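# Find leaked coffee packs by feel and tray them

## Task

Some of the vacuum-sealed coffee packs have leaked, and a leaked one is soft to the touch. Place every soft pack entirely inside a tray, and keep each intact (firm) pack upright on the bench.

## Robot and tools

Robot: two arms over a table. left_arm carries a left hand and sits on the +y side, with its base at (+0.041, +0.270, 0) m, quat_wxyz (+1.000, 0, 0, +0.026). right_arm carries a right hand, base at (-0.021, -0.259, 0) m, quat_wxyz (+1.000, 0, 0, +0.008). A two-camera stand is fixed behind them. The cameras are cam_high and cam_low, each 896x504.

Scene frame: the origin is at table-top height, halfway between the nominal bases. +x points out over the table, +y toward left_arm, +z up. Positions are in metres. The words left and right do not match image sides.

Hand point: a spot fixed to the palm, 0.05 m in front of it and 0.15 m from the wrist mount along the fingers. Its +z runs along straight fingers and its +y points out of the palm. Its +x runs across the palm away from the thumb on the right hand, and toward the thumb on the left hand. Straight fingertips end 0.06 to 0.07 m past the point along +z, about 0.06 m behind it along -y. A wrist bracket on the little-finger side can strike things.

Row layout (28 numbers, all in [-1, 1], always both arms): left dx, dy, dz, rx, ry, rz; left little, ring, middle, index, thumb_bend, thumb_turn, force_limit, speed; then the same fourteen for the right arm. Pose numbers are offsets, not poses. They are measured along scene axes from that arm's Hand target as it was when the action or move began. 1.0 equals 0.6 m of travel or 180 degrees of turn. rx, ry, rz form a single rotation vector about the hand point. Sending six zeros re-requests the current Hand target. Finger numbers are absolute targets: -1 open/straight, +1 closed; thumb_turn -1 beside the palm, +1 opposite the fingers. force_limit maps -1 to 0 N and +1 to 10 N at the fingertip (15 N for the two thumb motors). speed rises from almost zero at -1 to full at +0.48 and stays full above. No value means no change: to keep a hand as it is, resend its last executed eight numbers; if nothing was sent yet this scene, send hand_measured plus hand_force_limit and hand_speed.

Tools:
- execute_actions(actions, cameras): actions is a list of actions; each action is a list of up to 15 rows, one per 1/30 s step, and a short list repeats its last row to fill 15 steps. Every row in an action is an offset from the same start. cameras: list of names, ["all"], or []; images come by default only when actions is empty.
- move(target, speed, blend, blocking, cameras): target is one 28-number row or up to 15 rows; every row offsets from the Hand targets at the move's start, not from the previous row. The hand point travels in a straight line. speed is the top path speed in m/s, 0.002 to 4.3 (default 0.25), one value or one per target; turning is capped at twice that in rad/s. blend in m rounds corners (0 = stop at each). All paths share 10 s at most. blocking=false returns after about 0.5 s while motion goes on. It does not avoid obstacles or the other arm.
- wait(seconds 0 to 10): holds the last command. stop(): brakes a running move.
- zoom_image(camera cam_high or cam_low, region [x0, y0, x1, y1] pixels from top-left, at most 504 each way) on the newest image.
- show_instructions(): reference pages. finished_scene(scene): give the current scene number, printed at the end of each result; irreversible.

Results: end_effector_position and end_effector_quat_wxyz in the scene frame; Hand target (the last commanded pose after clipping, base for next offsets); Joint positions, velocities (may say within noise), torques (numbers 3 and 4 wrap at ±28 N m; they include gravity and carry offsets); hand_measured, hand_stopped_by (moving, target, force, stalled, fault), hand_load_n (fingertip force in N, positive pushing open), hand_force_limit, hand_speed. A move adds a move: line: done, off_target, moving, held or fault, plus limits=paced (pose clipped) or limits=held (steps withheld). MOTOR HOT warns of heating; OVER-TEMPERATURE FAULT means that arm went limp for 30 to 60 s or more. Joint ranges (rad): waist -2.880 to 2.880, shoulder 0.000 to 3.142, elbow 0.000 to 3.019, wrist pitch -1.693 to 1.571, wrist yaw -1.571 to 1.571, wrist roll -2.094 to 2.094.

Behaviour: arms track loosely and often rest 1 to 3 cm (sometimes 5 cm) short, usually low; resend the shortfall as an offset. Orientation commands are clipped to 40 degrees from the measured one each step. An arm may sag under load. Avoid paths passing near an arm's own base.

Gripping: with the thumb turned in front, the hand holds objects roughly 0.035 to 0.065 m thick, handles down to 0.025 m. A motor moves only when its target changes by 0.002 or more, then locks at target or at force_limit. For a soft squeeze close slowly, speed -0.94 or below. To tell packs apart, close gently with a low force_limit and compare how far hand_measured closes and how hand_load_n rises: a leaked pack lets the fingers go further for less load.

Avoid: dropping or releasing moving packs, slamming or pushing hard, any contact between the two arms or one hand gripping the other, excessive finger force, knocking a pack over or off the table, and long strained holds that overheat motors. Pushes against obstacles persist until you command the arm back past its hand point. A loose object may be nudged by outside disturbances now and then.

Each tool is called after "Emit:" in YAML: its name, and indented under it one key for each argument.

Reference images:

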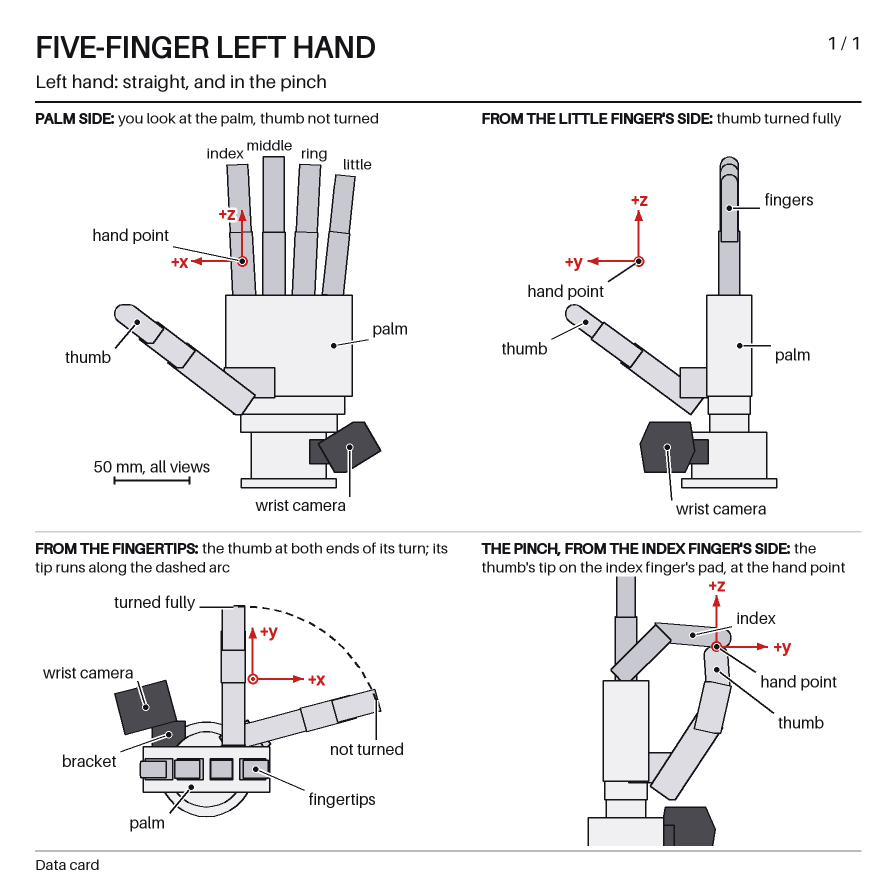

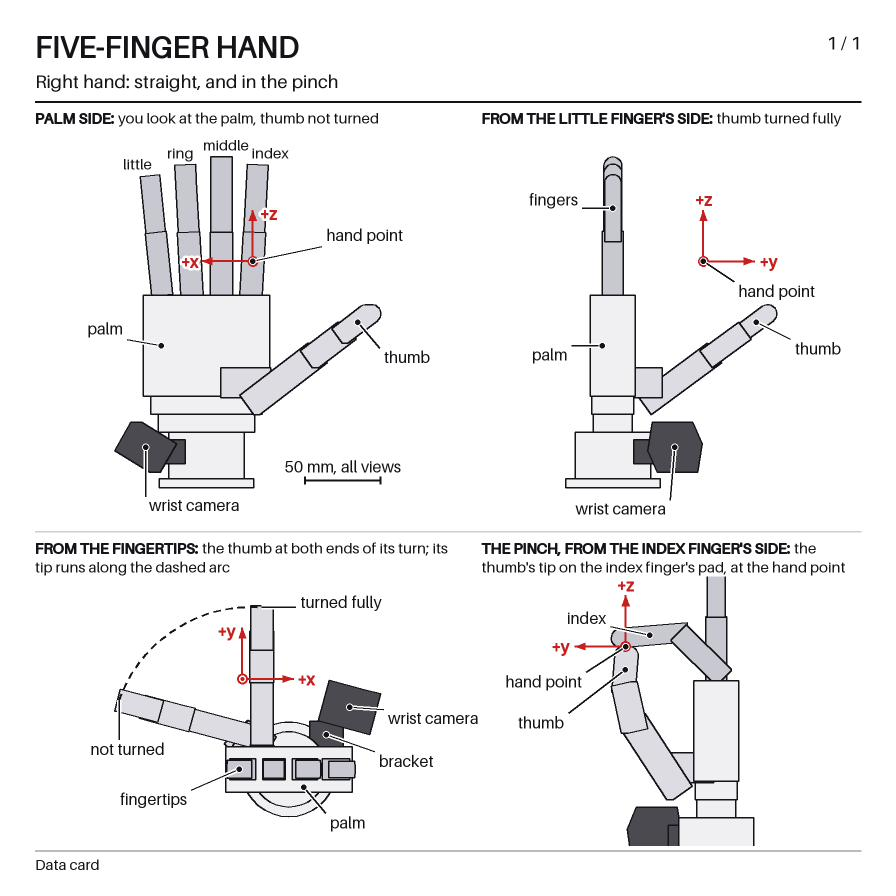

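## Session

Emit:
execute_actions:
  actions: []

Emit:
zoom_image:
  camera: "cam_high"
  region: [430, 60, 682, 312]

Emit:
zoom_image:
  camera: "cam_high"
  region: [240, 180, 492, 432]

Scene clock: 0.00 s.
left_arm: end_effector_position=(+0.4734, +0.1076, +0.1167) hand_measured=(-1.000, -1.000, -1.000, -1.000, -1.000, -1.000) hand_load_n=(+0.0, +0.0, +0.0, +0.0, +0.0, -0.5) hand_stopped_by=(target, target, target, target, target, target) hand_force_limit=0.00 hand_speed=-0.80 end_effector_quat_wxyz=(-0.442, +0.704, -0.482, +0.276) | right_arm: end_effector_position=(+0.5794, -0.0367, +0.1247) hand_measured=(-1.000, -1.000, -1.000, -1.000, -1.000, -1.000) hand_load_n=(+0.0, +0.0, +0.0, +0.0, +0.0, +0.0) hand_stopped_by=(target, target, target, target, target, target) hand_force_limit=0.00 hand_speed=-0.80 end_effector_quat_wxyz=(-0.073, +0.006, +0.881, +0.468)
Joint positions: left_arm=[-0.644 1.256 0.704 -0.212 -0.849 -0.581] | right_arm=[0.03 2.062 1.593 -1.254 -0.978 1.548]
Joint velocities: within noise
Joint torques (N m): no reading
Heat: left arm: hottest elbow 28 °C; right arm: hottest elbow 33 °C.
Hand target: left_arm +0.4804, +0.1029, +0.1264; -0.442, +0.705, -0.476, +0.285 | right_arm +0.5867, -0.0364, +0.1372; -0.059, -0.001, +0.881, +0.469

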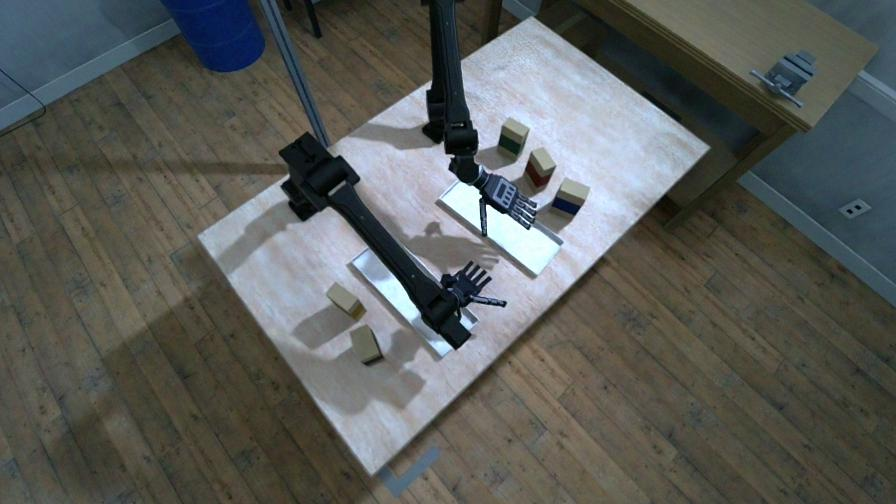

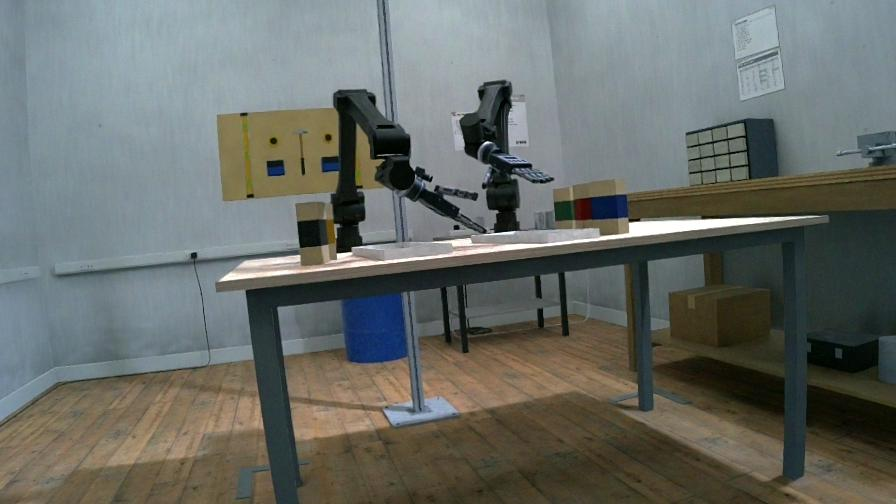

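Scaled by 2.000 from the camera's 896x504 image, which has a finer 1280x720 frame.

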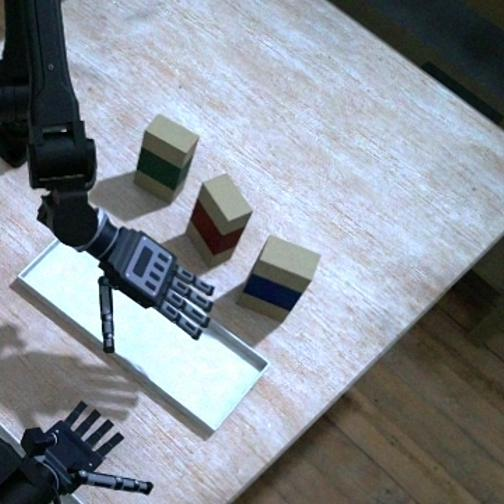

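Scaled by 2.000 from the camera's 896x504 image, which has a finer 1280x720 frame.

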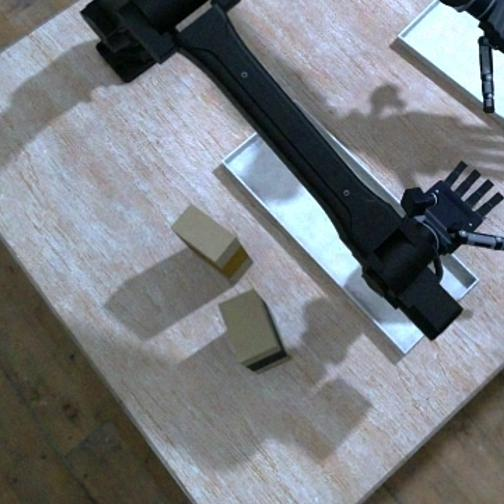

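Emit:
zoom_image:
  camera: "cam_high"
  region: [485, 105, 605, 225]

Emit:
zoom_image:
  camera: "cam_high"
  region: [315, 270, 405, 360]

Scaled by 4.200 from the camera's 896x504 image, which has a finer 1280x720 frame.

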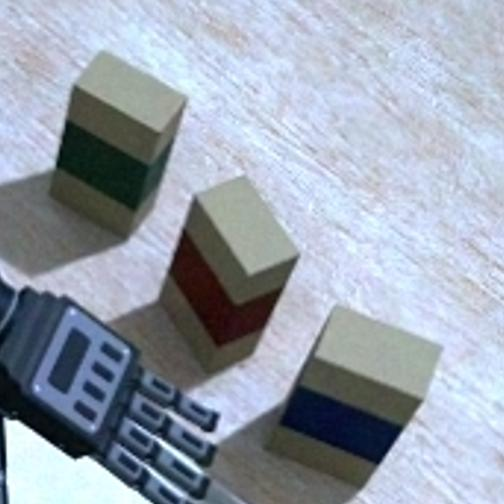

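Scaled by 5.600 from the camera's 896x504 image, which has a finer 1280x720 frame.

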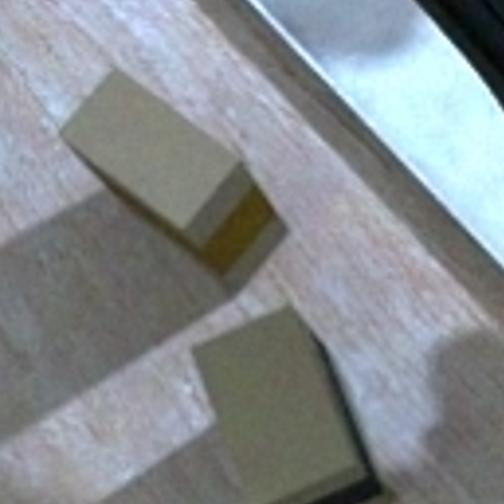

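Emit:
move:
  target: [-0.05,0.162,0.223,-0.335,0.1767,0.3858,-1,-0.85,-0.85,-0.85,-1,1,0,0.2, -0.228,-0.356,0.205,-0.311,-0.039,-0.001,-1,-0.85,-0.85,-0.85,-1,1,0,0.2]
  speed: 0.4
  cameras: ["cam_high"]

Scene clock: 46.70 s.
left_arm: end_effector_position=(+0.4354, +0.1967, +0.2445) hand_measured=(-1.000, -0.850, -0.850, -0.850, -1.000, +1.000) hand_load_n=(+0.0, +0.0, +0.0, +0.0, +0.0, +0.0) hand_stopped_by=(target, target, target, target, target, target) hand_force_limit=0.00 hand_speed=0.20 end_effector_quat_wxyz=(-0.003, +0.997, +0.076, -0.013) | right_arm: end_effector_position=(+0.4571, -0.2471, +0.2615) hand_measured=(-1.000, -0.850, -0.850, -0.850, -1.000, +1.000) hand_load_n=(+0.0, +0.0, +0.0, +0.0, +0.0, +0.0) hand_stopped_by=(target, target, target, target, target, target) hand_force_limit=0.00 hand_speed=0.20 end_effector_quat_wxyz=(+0.006, +0.001, +1.000, +0.000)
Joint positions: left_arm=[-0.105 1.285 1.288 -1.599 -0.003 -1.774] | right_arm=[-0.122 1.506 1.55 -1.602 -0.001 1.465]
Joint torques (N m): left_arm=[0.85 -9.35 13.04 0.21 0.13 -0.07] | right_arm=[-0.67 -11.4 8.66 -0.28 0.09 -0.07]
Heat: left arm: hottest elbow 32 °C; right arm: hottest elbow 37 °C.
Hand target: left_arm +0.4503, +0.2001, +0.2600; +0.000, +0.996, +0.087, +0.000 | right_arm +0.4499, -0.2500, +0.2603; +0.000, +0.000, +1.000, +0.000
Off the commanded pose: left_arm 0.022 m, 2 deg | right_arm 0.008 m, 1 deg.
move: off_target (left_arm)
Images, in order (width x height): cam_high 896x504.

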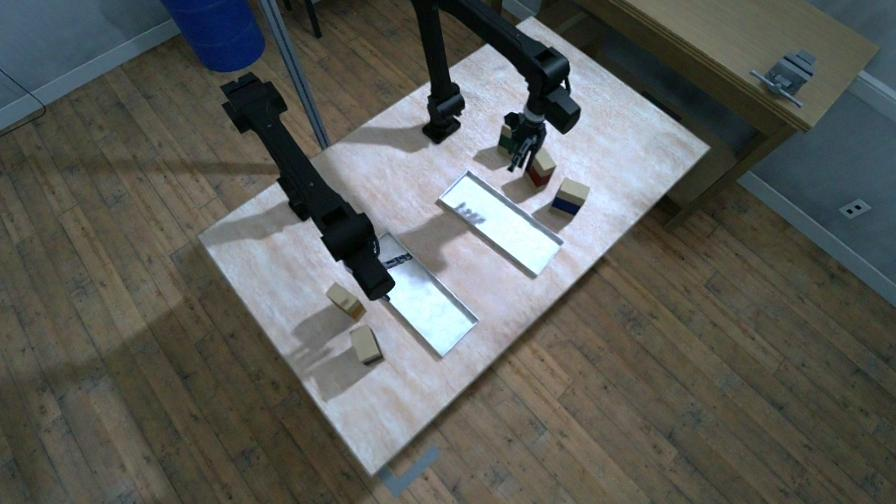

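Emit:
move:
  target:
    - [0.201,0.241,0,0,0,0.058,-1,-0.85,-0.85,-0.85,-1,1,0,0.2, 0.087,-0.25,0,0,0,-0.091,-1,-0.85,-0.85,-0.85,-1,1,0,0.2]
    - [0.1845,0.241,-0.267,0,0,0.058,-1,-0.85,-0.85,-0.85,-1,1,0,0.2, 0.087,-0.25,-0.262,0,0,-0.091,-1,-0.85,-0.85,-0.85,-1,1,0,0.2]
  speed: [0.3,0.17]
  blend: [0.01,0]
  cameras: ["cam_high","cam_low"]

Emit:
zoom_image:
  camera: "cam_high"
  region: [530, 130, 620, 220]

Emit:
zoom_image:
  camera: "cam_high"
  region: [310, 290, 400, 380]

Emit:
zoom_image:
  camera: "cam_low"
  region: [560, 140, 660, 240]

Emit:
zoom_image:
  camera: "cam_low"
  region: [260, 160, 360, 280]

Scene clock: 60.07 s.
left_arm: end_effector_position=(+0.5623, +0.3413, +0.1076) hand_measured=(-1.000, -0.850, -0.850, -0.850, -1.000, +1.000) hand_load_n=(+0.0, +0.0, +0.0, +0.0, +0.0, +0.0) hand_stopped_by=(target, target, target, target, target, target) hand_force_limit=0.00 hand_speed=0.20 end_effector_quat_wxyz=(-0.002, +0.984, +0.179, +0.004) | right_arm: end_effector_position=(+0.5014, -0.3999, +0.1064) hand_measured=(-1.000, -0.850, -0.850, -0.850, -1.000, +1.000) hand_load_n=(+0.0, +0.0, +0.0, +0.0, +0.0, +0.0) hand_stopped_by=(target, target, target, target, target, target) hand_force_limit=0.00 hand_speed=0.20 end_effector_quat_wxyz=(-0.002, +0.139, +0.990, +0.000)
Joint positions: left_arm=[0.19 1.658 1.322 -1.226 -0.003 -1.688] | right_arm=[-0.394 1.735 1.42 -1.259 0.001 1.471]
Joint torques (N m): left_arm=[0.67 -15.5 7.51 1.06 0.11 0.14] | right_arm=[0.32 -13.27 8.64 0.42 -0.02 0.07]
Heat: left arm: hottest elbow 33 °C; right arm: hottest elbow 39 °C.
Hand target: left_arm +0.5611, +0.3448, +0.0999; +0.000, +0.984, +0.177, +0.000 | right_arm +0.5021, -0.4001, +0.1031; +0.000, +0.143, +0.990, -0.001
Off the commanded pose: left_arm 0.009 m, 1 deg | right_arm 0.003 m, 0 deg.
move: done

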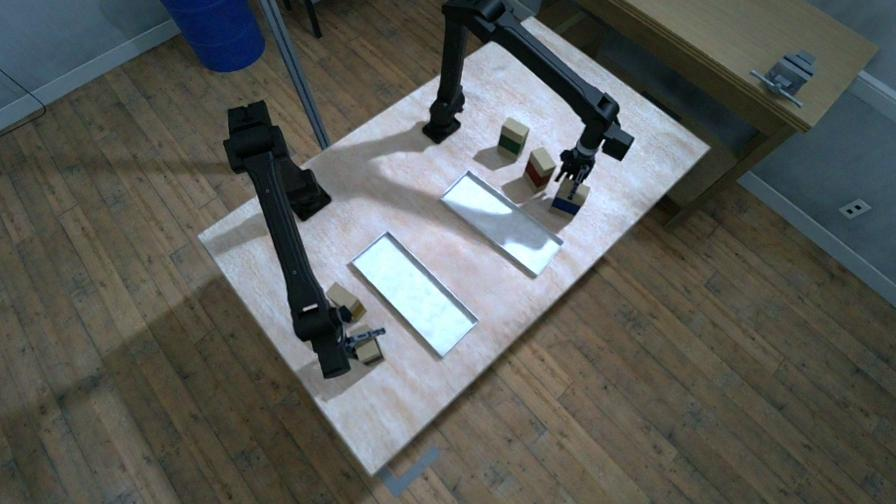

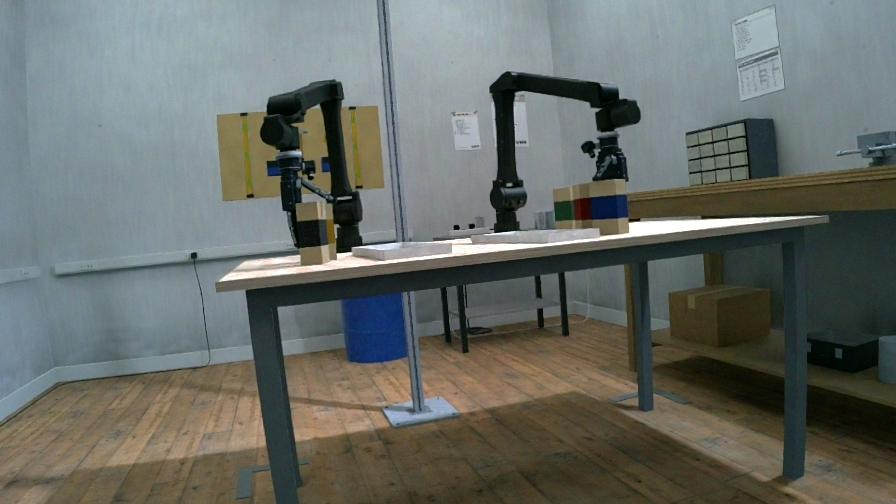

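Scaled by 5.600 from the camera's 896x504 image, which has a finer 1280x720 frame.

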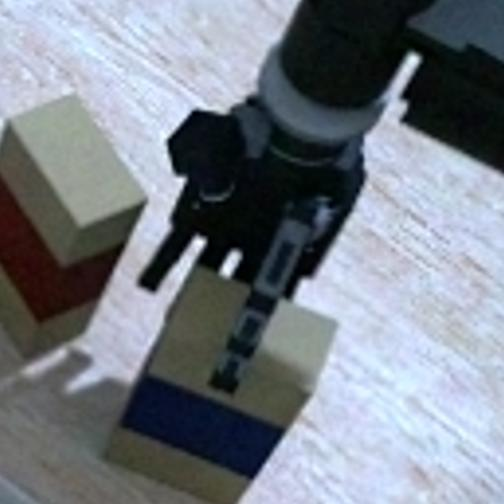

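Scaled by 5.600 from the camera's 896x504 image, which has a finer 1280x720 frame.

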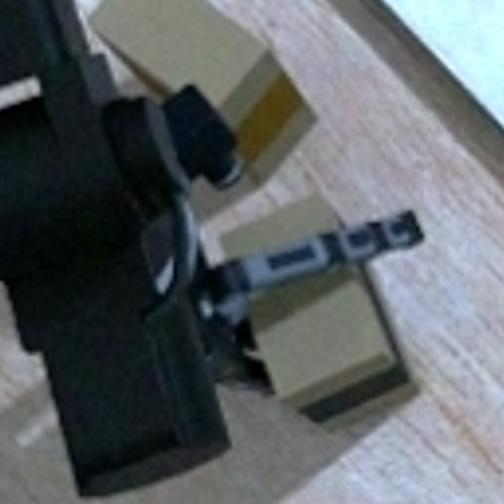

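Scaled by 5.040 from the camera's 896x504 image, which has a finer 1280x720 frame.

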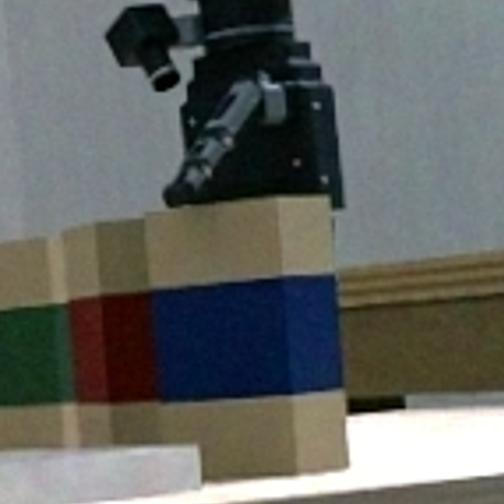

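Scaled by 4.200 from the camera's 896x504 image, which has a finer 1280x720 frame.

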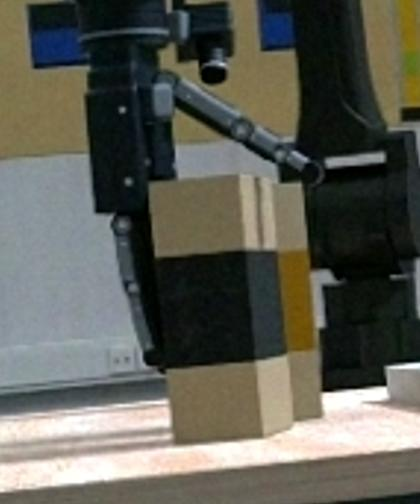

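Emit:
execute_actions:
  actions:
    - [[0,0,0,0,0,0,-1,-0.85,-0.85,-0.85,0.5,1,-0.7,-0.7, 0,0,0,0,0,0,-1,-0.85,-0.85,-0.85,0.5,1,-0.7,-0.7]]

Emit:
execute_actions:
  actions:
    - [[0,0,0,0,0,0,-1,-0.85,-0.85,-0.85,0.55,1,-0.2,-0.8, 0,0,0,0,0,0,-1,-0.85,-0.85,-0.85,0.55,1,-0.2,-0.8]]

Emit:
execute_actions:
  actions:
    - [[0,0,0,0,0,0,-1,-0.85,-0.85,-0.85,0.6,1,0.3,-0.85, 0,0,0,0,0,0,-1,-0.85,-0.85,-0.85,0.6,1,0.3,-0.85]]
  cameras: ["cam_high","cam_low"]

Scene clock: 65.90 s.
left_arm: end_effector_position=(+0.5634, +0.3388, +0.1087) hand_measured=(-1.000, -0.850, -0.850, -0.850, -0.474, +1.000) hand_load_n=(+0.0, +0.0, +0.0, +0.0, +2.0, -0.5) hand_stopped_by=(target, target, target, target, force, target) hand_force_limit=-0.70 hand_speed=-0.70 end_effector_quat_wxyz=(+0.005, +0.984, +0.176, +0.006) | right_arm: end_effector_position=(+0.5018, -0.3988, +0.1067) hand_measured=(-1.000, -0.850, -0.850, -0.850, -0.446, +1.000) hand_load_n=(+0.0, +0.0, +0.5, -0.5, +2.5, -1.0) hand_stopped_by=(target, target, target, target, force, target) hand_force_limit=-0.70 hand_speed=-0.70 end_effector_quat_wxyz=(-0.001, +0.139, +0.990, +0.003)
Joint positions: left_arm=[0.19 1.658 1.322 -1.223 0.01 -1.683] | right_arm=[-0.394 1.735 1.42 -1.259 -0.004 1.471]
Joint torques (N m): left_arm=[0.62 -15.56 7.54 0.98 -0.42 0.1] | right_arm=[0.38 -13.27 8.61 0.4 0.2 0.07]
Heat: left arm: hottest elbow 33 °C; right arm: hottest elbow 39 °C.
Hand target: left_arm +0.5611, +0.3448, +0.0999; +0.000, +0.984, +0.177, +0.000 | right_arm +0.5021, -0.4001, +0.1031; +0.000, +0.143, +0.990, +0.000
Off the commanded pose: left_arm 0.011 m, 1 deg | right_arm 0.004 m, 1 deg.
Step readings (end_effector_position of left_arm | right_arm):
0: (+0.5623, +0.3413, +0.1076) | (+0.5014, -0.3999, +0.1064)
1: (+0.5623, +0.3413, +0.1076) | (+0.5014, -0.3999, +0.1064)
2: (+0.5623, +0.3413, +0.1076) | (+0.5014, -0.3999, +0.1064)
4: (+0.5623, +0.3413, +0.1076) | (+0.5014, -0.3999, +0.1064)
8: (+0.5623, +0.3413, +0.1076) | (+0.5014, -0.3999, +0.1064)
15: (+0.5623, +0.3413, +0.1076) | (+0.5014, -0.3999, +0.1064)

Scene clock: 67.47 s.
left_arm: end_effector_position=(+0.5632, +0.3403, +0.1129) hand_measured=(-1.000, -0.850, -0.850, -0.850, -0.110, +1.000) hand_load_n=(+0.0, +0.0, +0.0, +0.0, +8.0, +0.0) hand_stopped_by=(target, target, target, target, force, target) hand_force_limit=-0.20 hand_speed=-0.80 end_effector_quat_wxyz=(+0.001, +0.984, +0.176, +0.011) | right_arm: end_effector_position=(+0.5018, -0.3988, +0.1067) hand_measured=(-1.000, -0.850, -0.850, -0.850, -0.374, +1.000) hand_load_n=(+0.0, +0.0, +2.5, +0.0, +5.5, +0.0) hand_stopped_by=(target, target, target, target, force, target) hand_force_limit=-0.20 hand_speed=-0.80 end_effector_quat_wxyz=(-0.001, +0.139, +0.990, +0.003)
Joint positions: left_arm=[0.191 1.649 1.322 -1.223 0.004 -1.68] | right_arm=[-0.394 1.735 1.42 -1.259 -0.004 1.471]
Joint torques (N m): left_arm=[0.62 -14.45 7.6 0.94 -0.14 0.07] | right_arm=[0.26 -13.27 8.58 0.44 0.21 0.07]
Heat: left arm: hottest elbow 33 °C; right arm: hottest elbow 39 °C.
Hand target: left_arm +0.5611, +0.3447, +0.0999; +0.000, +0.984, +0.177, +0.000 | right_arm +0.5021, -0.4001, +0.1031; +0.000, +0.143, +0.990, +0.000
Off the commanded pose: left_arm 0.014 m, 1 deg | right_arm 0.004 m, 1 deg.
Step readings (end_effector_position of left_arm | right_arm):
0: (+0.5634, +0.3388, +0.1087) | (+0.5018, -0.3988, +0.1067)
1: (+0.5634, +0.3388, +0.1087) | (+0.5018, -0.3988, +0.1067)
2: (+0.5634, +0.3388, +0.1087) | (+0.5018, -0.3988, +0.1067)
4: (+0.5634, +0.3386, +0.1089) | (+0.5018, -0.3988, +0.1067)
8: (+0.5634, +0.3385, +0.1097) | (+0.5018, -0.3988, +0.1067)
15: (+0.5635, +0.3385, +0.1111) | (+0.5018, -0.3988, +0.1067)

Scene clock: 68.17 s.
left_arm: end_effector_position=(+0.5632, +0.3403, +0.1129) hand_measured=(-1.000, -0.850, -0.850, -0.850, -0.104, +1.000) hand_load_n=(+0.0, +0.0, +0.0, +0.0, +10.0, +0.0) hand_stopped_by=(target, target, target, target, force, target) hand_force_limit=0.30 hand_speed=-0.85 end_effector_quat_wxyz=(+0.001, +0.984, +0.176, +0.011) | right_arm: end_effector_position=(+0.5018, -0.3988, +0.1067) hand_measured=(-1.000, -0.850, -0.850, -0.850, -0.302, +1.000) hand_load_n=(+0.0, +0.0, +4.5, +0.0, +9.5, +0.5) hand_stopped_by=(target, target, target, target, force, target) hand_force_limit=0.30 hand_speed=-0.85 end_effector_quat_wxyz=(-0.001, +0.139, +0.990, +0.003)
Joint positions: left_arm=[0.191 1.649 1.322 -1.223 0.004 -1.68] | right_arm=[-0.394 1.735 1.42 -1.259 -0.004 1.471]
Joint torques (N m): left_arm=[0.67 -14.68 7.57 0.92 -0.15 0.06] | right_arm=[0.26 -13.22 8.59 0.44 0.21 0.07]
Heat: left arm: hottest elbow 33 °C; right arm: hottest elbow 39 °C.
Hand target: left_arm +0.5611, +0.3447, +0.0999; +0.000, +0.984, +0.177, +0.000 | right_arm +0.5021, -0.4001, +0.1031; +0.000, +0.143, +0.990, +0.000
Off the commanded pose: left_arm 0.014 m, 1 deg | right_arm 0.004 m, 1 deg.
Step readings (end_effector_position of left_arm | right_arm):
0: (+0.5632, +0.3403, +0.1129) | (+0.5018, -0.3988, +0.1067)
1: (+0.5632, +0.3403, +0.1129) | (+0.5018, -0.3988, +0.1067)
2: (+0.5632, +0.3403, +0.1129) | (+0.5018, -0.3988, +0.1067)
4: (+0.5632, +0.3403, +0.1129) | (+0.5018, -0.3988, +0.1067)
8: (+0.5632, +0.3403, +0.1129) | (+0.5018, -0.3988, +0.1067)
15: (+0.5632, +0.3403, +0.1129) | (+0.5018, -0.3988, +0.1067)

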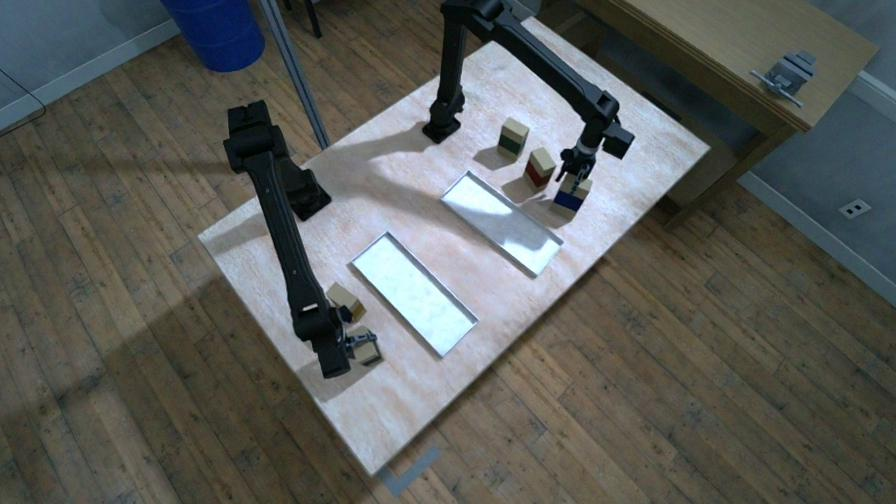

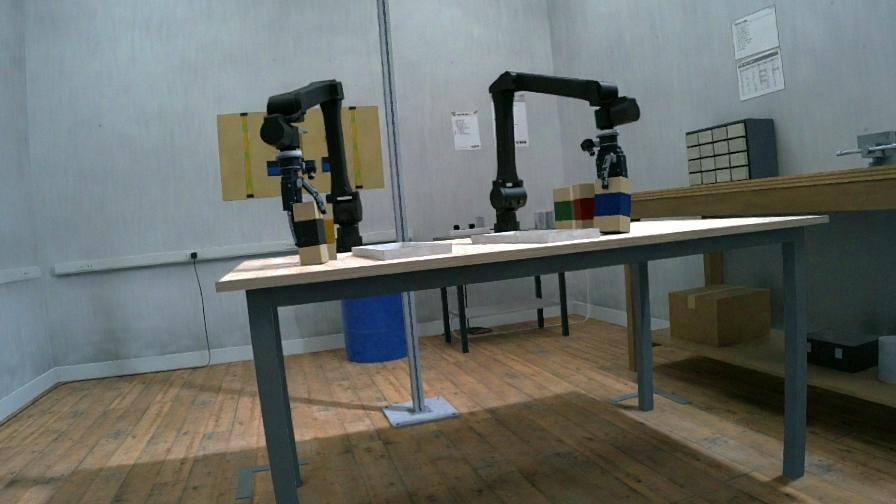

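Emit:
zoom_image:
  camera: "cam_low"
  region: [270, 170, 350, 280]

Emit:
zoom_image:
  camera: "cam_low"
  region: [560, 150, 650, 240]

Emit:
zoom_image:
  camera: "cam_high"
  region: [325, 310, 405, 390]

Scaled by 4.582 from the camera's 896x504 image, which has a finer 1280x720 frame.

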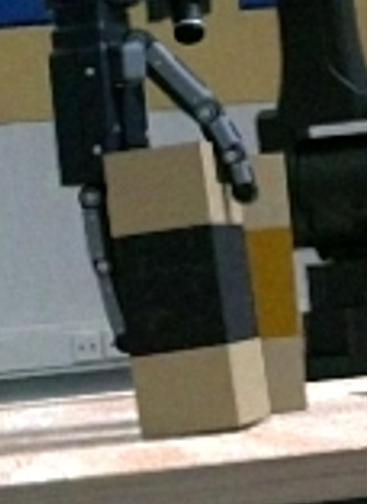

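Scaled by 5.600 from the camera's 896x504 image, which has a finer 1280x720 frame.

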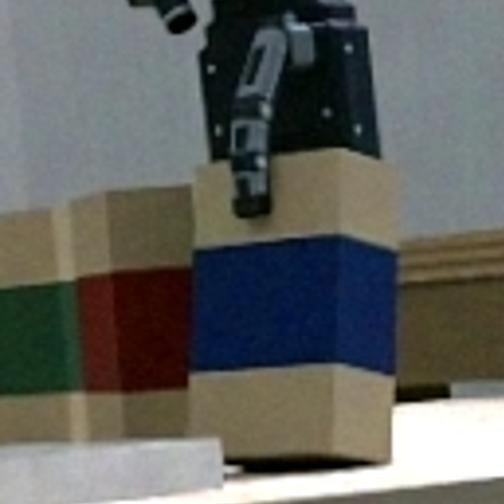

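Scaled by 6.300 from the camera's 896x504 image, which has a finer 1280x720 frame.

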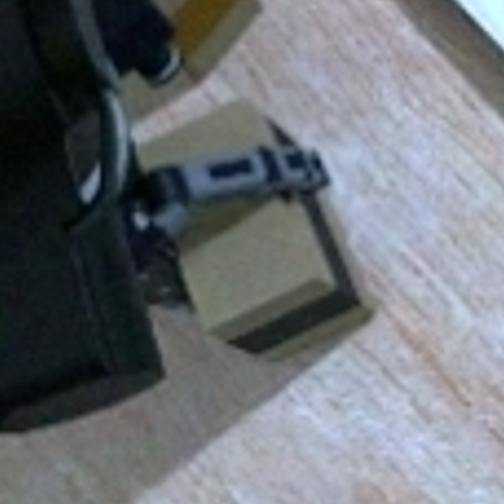

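Emit:
move:
  target:
    - [0,0,0.233,0,0,0,-1,-0.85,-0.85,-0.85,-1,1,0,-0.7, 0.025,0,0.233,0,0,0,-1,-0.85,-0.85,-0.85,0.65,1,0.6,-0.8]
    - [-0.232,0,0.233,0,0,-0.199,-1,-0.85,-0.85,-0.85,-1,1,0,-0.7, 0.03,0.342,0.233,0,0,0.091,-1,-0.85,-0.85,-0.85,0.65,1,0.6,-0.8]
    - [-0.232,0,0,0,0,-0.199,-1,-0.85,-0.85,-0.85,-1,1,0,-0.7, 0.0232,0.342,0.03,0,0,0.091,-1,-0.85,-0.85,-0.85,0.65,1,0.6,-0.8]
  speed: [0.13,0.2,0.13]
  blend: [0.01,0.01,0]
  cameras: ["cam_high","cam_low"]

Emit:
zoom_image:
  camera: "cam_high"
  region: [480, 90, 620, 230]

Emit:
zoom_image:
  camera: "cam_low"
  region: [340, 150, 460, 270]

Emit:
zoom_image:
  camera: "cam_high"
  region: [380, 240, 500, 360]

Scene clock: 100.93 s.
left_arm: end_effector_position=(+0.4242, +0.3402, +0.1069) hand_measured=(-1.000, -0.850, -0.850, -0.850, -1.000, +1.000) hand_load_n=(+0.0, +0.0, +0.0, +0.0, +0.0, +0.0) hand_stopped_by=(target, target, target, target, target, target) hand_force_limit=0.00 hand_speed=-0.70 end_effector_quat_wxyz=(-0.003, +0.991, -0.135, +0.004) | right_arm: end_effector_position=(+0.5114, -0.1954, +0.1134) hand_measured=(-1.000, -0.850, -0.850, -0.850, -0.260, +1.000) hand_load_n=(+0.0, +0.0, +2.0, +0.0, +9.0, +1.5) hand_stopped_by=(target, target, target, target, force, target) hand_force_limit=0.60 hand_speed=-0.80 end_effector_quat_wxyz=(-0.014, -0.003, +1.000, -0.001)
Joint positions: left_arm=[0.301 1.429 1.055 -1.186 -0.002 -0.947] | right_arm=[-0.008 1.718 1.418 -1.299 0.002 1.572]
Joint torques (N m): left_arm=[1.2 -11.34 7.43 1.05 0.11 0.14] | right_arm=[0.32 -14.21 9.42 0.42 -0.04 0.07]
Heat: left arm: hottest elbow 33 °C; right arm: hottest elbow 39 °C.
Hand target: left_arm +0.4219, +0.3448, +0.1000; +0.000, +0.991, -0.134, +0.000 | right_arm +0.5159, -0.1949, +0.1211; +0.000, +0.000, +1.000, +0.000
Off the commanded pose: left_arm 0.009 m, 1 deg | right_arm 0.009 m, 2 deg.
move: done

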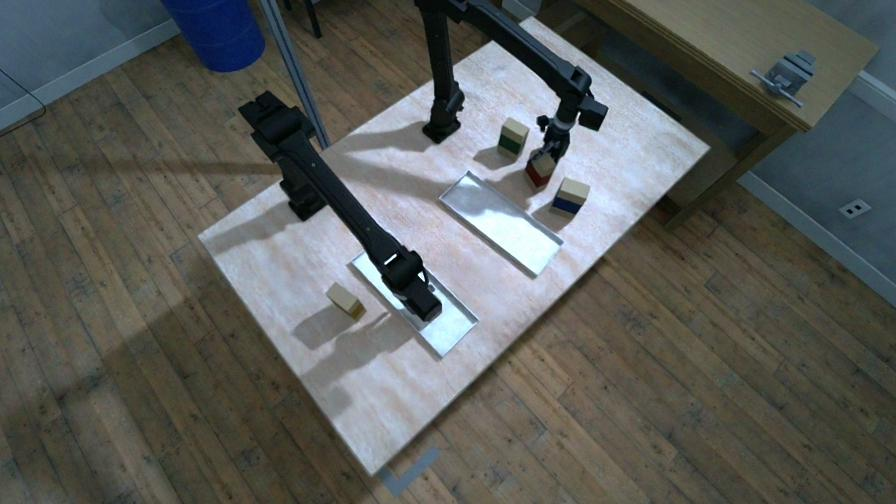

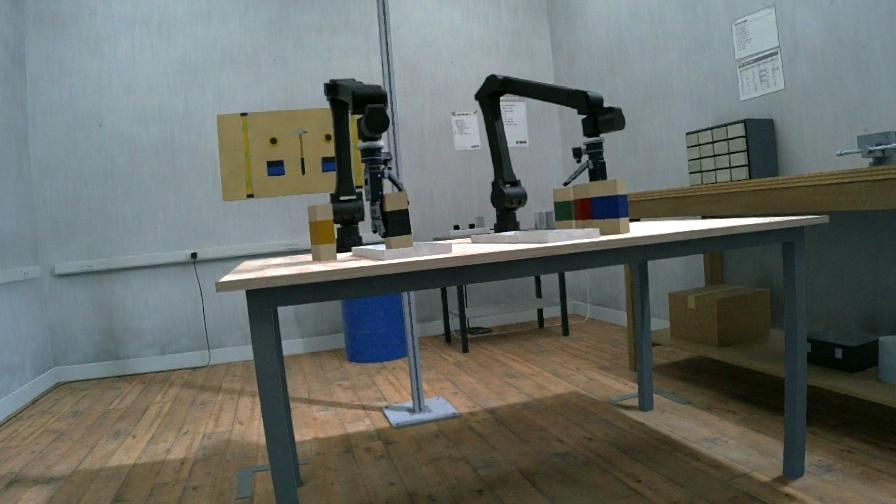

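Scaled by 3.600 from the camera's 896x504 image, which has a finer 1280x720 frame.

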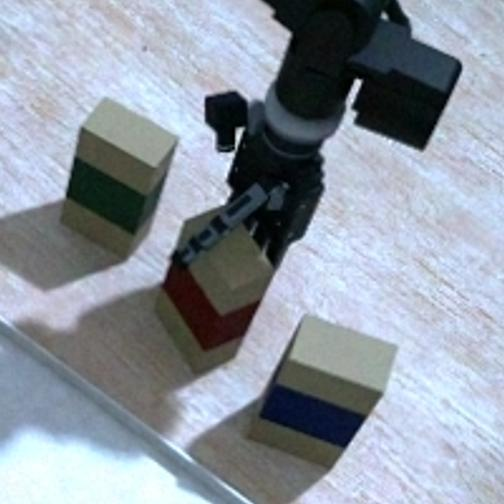

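Scaled by 4.200 from the camera's 896x504 image, which has a finer 1280x720 frame.

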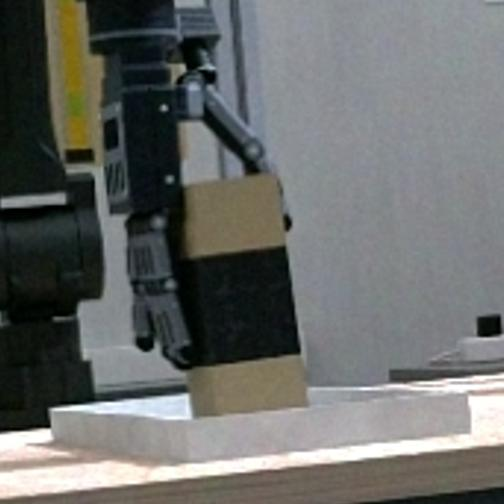

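Scaled by 4.200 from the camera's 896x504 image, which has a finer 1280x720 frame.

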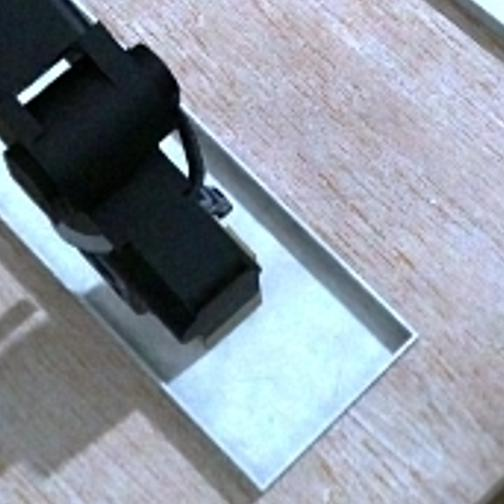

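Emit:
execute_actions:
  actions:
    - [[0,0,0,0,0,0,-1,-0.85,-0.85,-0.85,0.5,1,-0.7,-0.7, 0,0,-0.02,0,0,0,-1,-0.85,-0.85,-0.85,0.65,1,0.6,-0.8]]

Emit:
execute_actions:
  actions:
    - [[0,0,0,0,0,0,-1,-0.85,-0.85,-0.85,0.55,1,-0.2,-0.8, 0,0,0,0,0,0,-1,-0.85,-0.85,-0.85,-1,1,0.6,-0.7]]

Emit:
execute_actions:
  actions:
    - [[0,0,0,0,0,0,-1,-0.85,-0.85,-0.85,0.6,1,0.3,-0.85, 0,0,0,0,0,0,-1,-0.85,-0.85,-0.85,-1,1,0.6,-0.7]]
  cameras: ["cam_high","cam_low"]

Emit:
zoom_image:
  camera: "cam_low"
  region: [560, 140, 640, 240]

Emit:
zoom_image:
  camera: "cam_low"
  region: [340, 170, 440, 270]

Scene clock: 109.70 s.
left_arm: end_effector_position=(+0.4247, +0.3380, +0.1077) hand_measured=(-1.000, -0.850, -0.850, -0.850, -0.418, +1.000) hand_load_n=(+0.0, +0.0, +0.0, +0.0, +2.5, +0.0) hand_stopped_by=(target, target, target, target, force, target) hand_force_limit=-0.70 hand_speed=-0.70 end_effector_quat_wxyz=(+0.002, +0.991, -0.137, +0.007) | right_arm: end_effector_position=(+0.5147, -0.1955, +0.1112) hand_measured=(-1.000, -0.850, -0.850, -0.850, -0.260, +1.000) hand_load_n=(+0.0, +0.0, +2.0, +0.0, +9.0, +1.5) hand_stopped_by=(target, target, target, target, force, target) hand_force_limit=0.60 hand_speed=-0.80 end_effector_quat_wxyz=(-0.006, -0.002, +1.000, -0.001)
Joint positions: left_arm=[0.301 1.429 1.055 -1.186 0.01 -0.942] | right_arm=[-0.008 1.718 1.411 -1.277 0.002 1.573]
Joint torques (N m): left_arm=[1.2 -11.81 7.36 1.09 -0.4 0.09] | right_arm=[0.32 -13.45 8.18 0.7 -0.04 0.06]
Heat: left arm: hottest elbow 33 °C; right arm: hottest elbow 39 °C.
Hand target: left_arm +0.4219, +0.3447, +0.1000; +0.000, +0.991, -0.134, +0.000 | right_arm +0.5159, -0.1949, +0.1091; +0.000, +0.000, +1.000, +0.000
Off the commanded pose: left_arm 0.011 m, 1 deg | right_arm 0.003 m, 1 deg.
Step readings (end_effector_position of left_arm | right_arm):
0: (+0.4242, +0.3402, +0.1069) | (+0.5114, -0.1954, +0.1134)
1: (+0.4242, +0.3402, +0.1069) | (+0.5115, -0.1954, +0.1134)
2: (+0.4242, +0.3402, +0.1069) | (+0.5120, -0.1954, +0.1130)
4: (+0.4242, +0.3402, +0.1069) | (+0.5130, -0.1954, +0.1116)
8: (+0.4242, +0.3402, +0.1069) | (+0.5143, -0.1955, +0.1112)
15: (+0.4242, +0.3402, +0.1069) | (+0.5147, -0.1955, +0.1112)

Scene clock: 111.70 s.
left_arm: end_effector_position=(+0.4247, +0.3374, +0.1117) hand_measured=(-1.000, -0.850, -0.850, -0.850, -0.146, +1.000) hand_load_n=(+0.0, +0.0, +2.0, +0.0, +6.0, +1.5) hand_stopped_by=(target, target, target, target, force, target) hand_force_limit=-0.20 hand_speed=-0.80 end_effector_quat_wxyz=(+0.001, +0.990, -0.140, +0.012) | right_arm: end_effector_position=(+0.5172, -0.1953, +0.1115) hand_measured=(-1.000, -0.850, -0.850, -0.850, -1.000, +1.000) hand_load_n=(+0.0, +0.0, +0.0, +0.0, +0.0, +0.0) hand_stopped_by=(target, target, target, target, target, target) hand_force_limit=0.60 hand_speed=-0.70 end_effector_quat_wxyz=(-0.002, -0.002, +1.000, +0.000)
Joint positions: left_arm=[0.301 1.419 1.055 -1.186 0.013 -0.936] | right_arm=[-0.008 1.718 1.411 -1.267 0.001 1.573]
Joint torques (N m): left_arm=[1.14 -10.46 7.36 1.05 -0.53 0.04] | right_arm=[0.32 -13.51 8.2 0.4 -0.01 0.05]
Heat: left arm: hottest elbow 33 °C; right arm: hottest elbow 39 °C.
Hand target: left_arm +0.4219, +0.3448, +0.1000; +0.000, +0.991, -0.134, +0.000 | right_arm +0.5159, -0.1948, +0.1091; +0.000, +0.000, +1.000, +0.000
Off the commanded pose: left_arm 0.014 m, 2 deg | right_arm 0.003 m, 0 deg.
Step readings (end_effector_position of left_arm | right_arm):
0: (+0.4247, +0.3380, +0.1077) | (+0.5147, -0.1955, +0.1112)
1: (+0.4247, +0.3380, +0.1077) | (+0.5147, -0.1955, +0.1112)
2: (+0.4247, +0.3380, +0.1077) | (+0.5147, -0.1955, +0.1112)
4: (+0.4247, +0.3378, +0.1078) | (+0.5151, -0.1955, +0.1112)
8: (+0.4248, +0.3374, +0.1085) | (+0.5166, -0.1955, +0.1114)
15: (+0.4248, +0.3373, +0.1098) | (+0.5171, -0.1953, +0.1115)

Scene clock: 112.40 s.
left_arm: end_effector_position=(+0.4247, +0.3374, +0.1117) hand_measured=(-1.000, -0.850, -0.850, -0.850, -0.134, +1.000) hand_load_n=(-0.5, +0.0, +2.5, +0.0, +10.0, +2.5) hand_stopped_by=(target, target, target, target, force, target) hand_force_limit=0.30 hand_speed=-0.85 end_effector_quat_wxyz=(+0.001, +0.990, -0.140, +0.012) | right_arm: end_effector_position=(+0.5172, -0.1953, +0.1115) hand_measured=(-1.000, -0.850, -0.850, -0.850, -1.000, +1.000) hand_load_n=(+0.0, +0.0, +0.0, +0.0, +0.0, +0.0) hand_stopped_by=(target, target, target, target, target, target) hand_force_limit=0.60 hand_speed=-0.70 end_effector_quat_wxyz=(-0.002, -0.002, +1.000, +0.000)
Joint positions: left_arm=[0.301 1.419 1.055 -1.186 0.013 -0.936] | right_arm=[-0.008 1.718 1.411 -1.267 0.001 1.573]
Joint torques (N m): left_arm=[1.08 -10.46 7.35 1.05 -0.53 0.05] | right_arm=[0.32 -13.51 8.2 0.4 -0.01 0.06]
Heat: left arm: hottest elbow 33 °C; right arm: hottest elbow 39 °C.
Hand target: left_arm +0.4219, +0.3448, +0.1000; +0.000, +0.991, -0.134, +0.000 | right_arm +0.5159, -0.1948, +0.1091; +0.000, +0.000, +1.000, +0.000
Off the commanded pose: left_arm 0.014 m, 2 deg | right_arm 0.003 m, 0 deg.
Step readings (end_effector_position of left_arm | right_arm):
0: (+0.4247, +0.3374, +0.1117) | (+0.5172, -0.1953, +0.1115)
1: (+0.4247, +0.3374, +0.1117) | (+0.5172, -0.1953, +0.1115)
2: (+0.4247, +0.3374, +0.1117) | (+0.5172, -0.1953, +0.1115)
4: (+0.4247, +0.3374, +0.1117) | (+0.5172, -0.1953, +0.1115)
8: (+0.4247, +0.3374, +0.1117) | (+0.5172, -0.1953, +0.1115)
15: (+0.4247, +0.3374, +0.1117) | (+0.5172, -0.1953, +0.1115)

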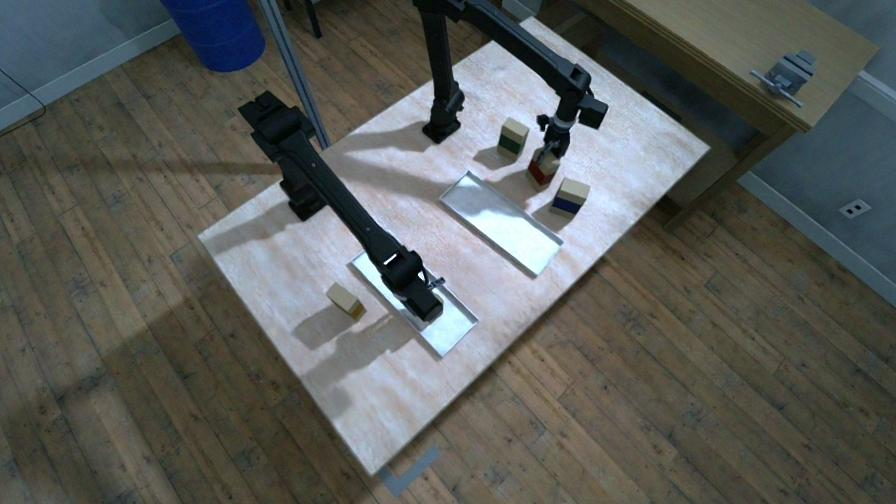

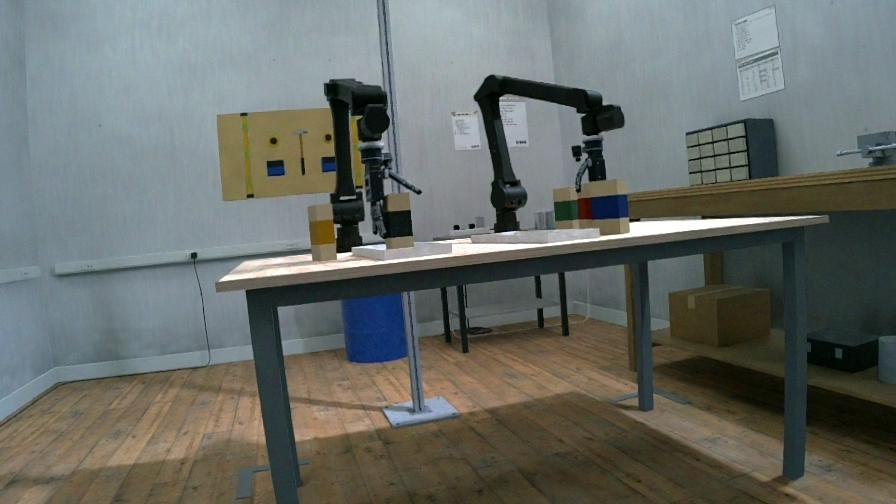

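Scaled by 5.040 from the camera's 896x504 image, which has a finer 1280x720 frame.

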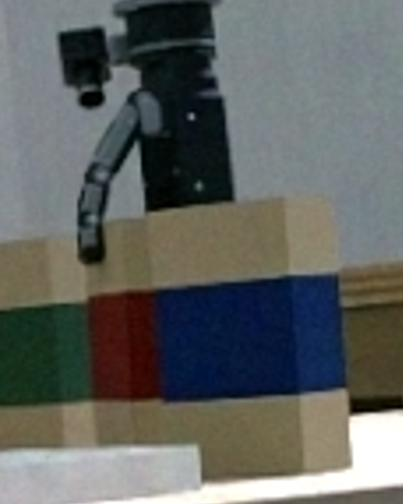

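Scaled by 5.040 from the camera's 896x504 image, which has a finer 1280x720 frame.

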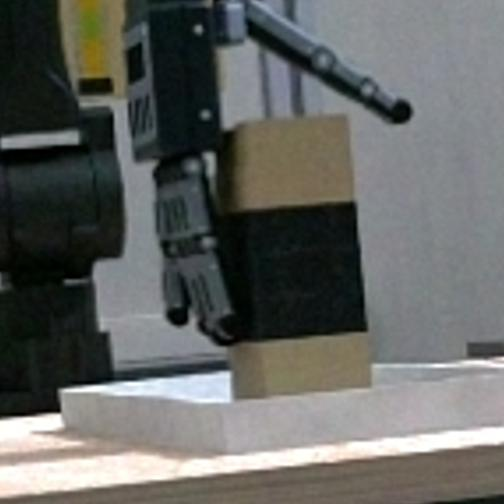

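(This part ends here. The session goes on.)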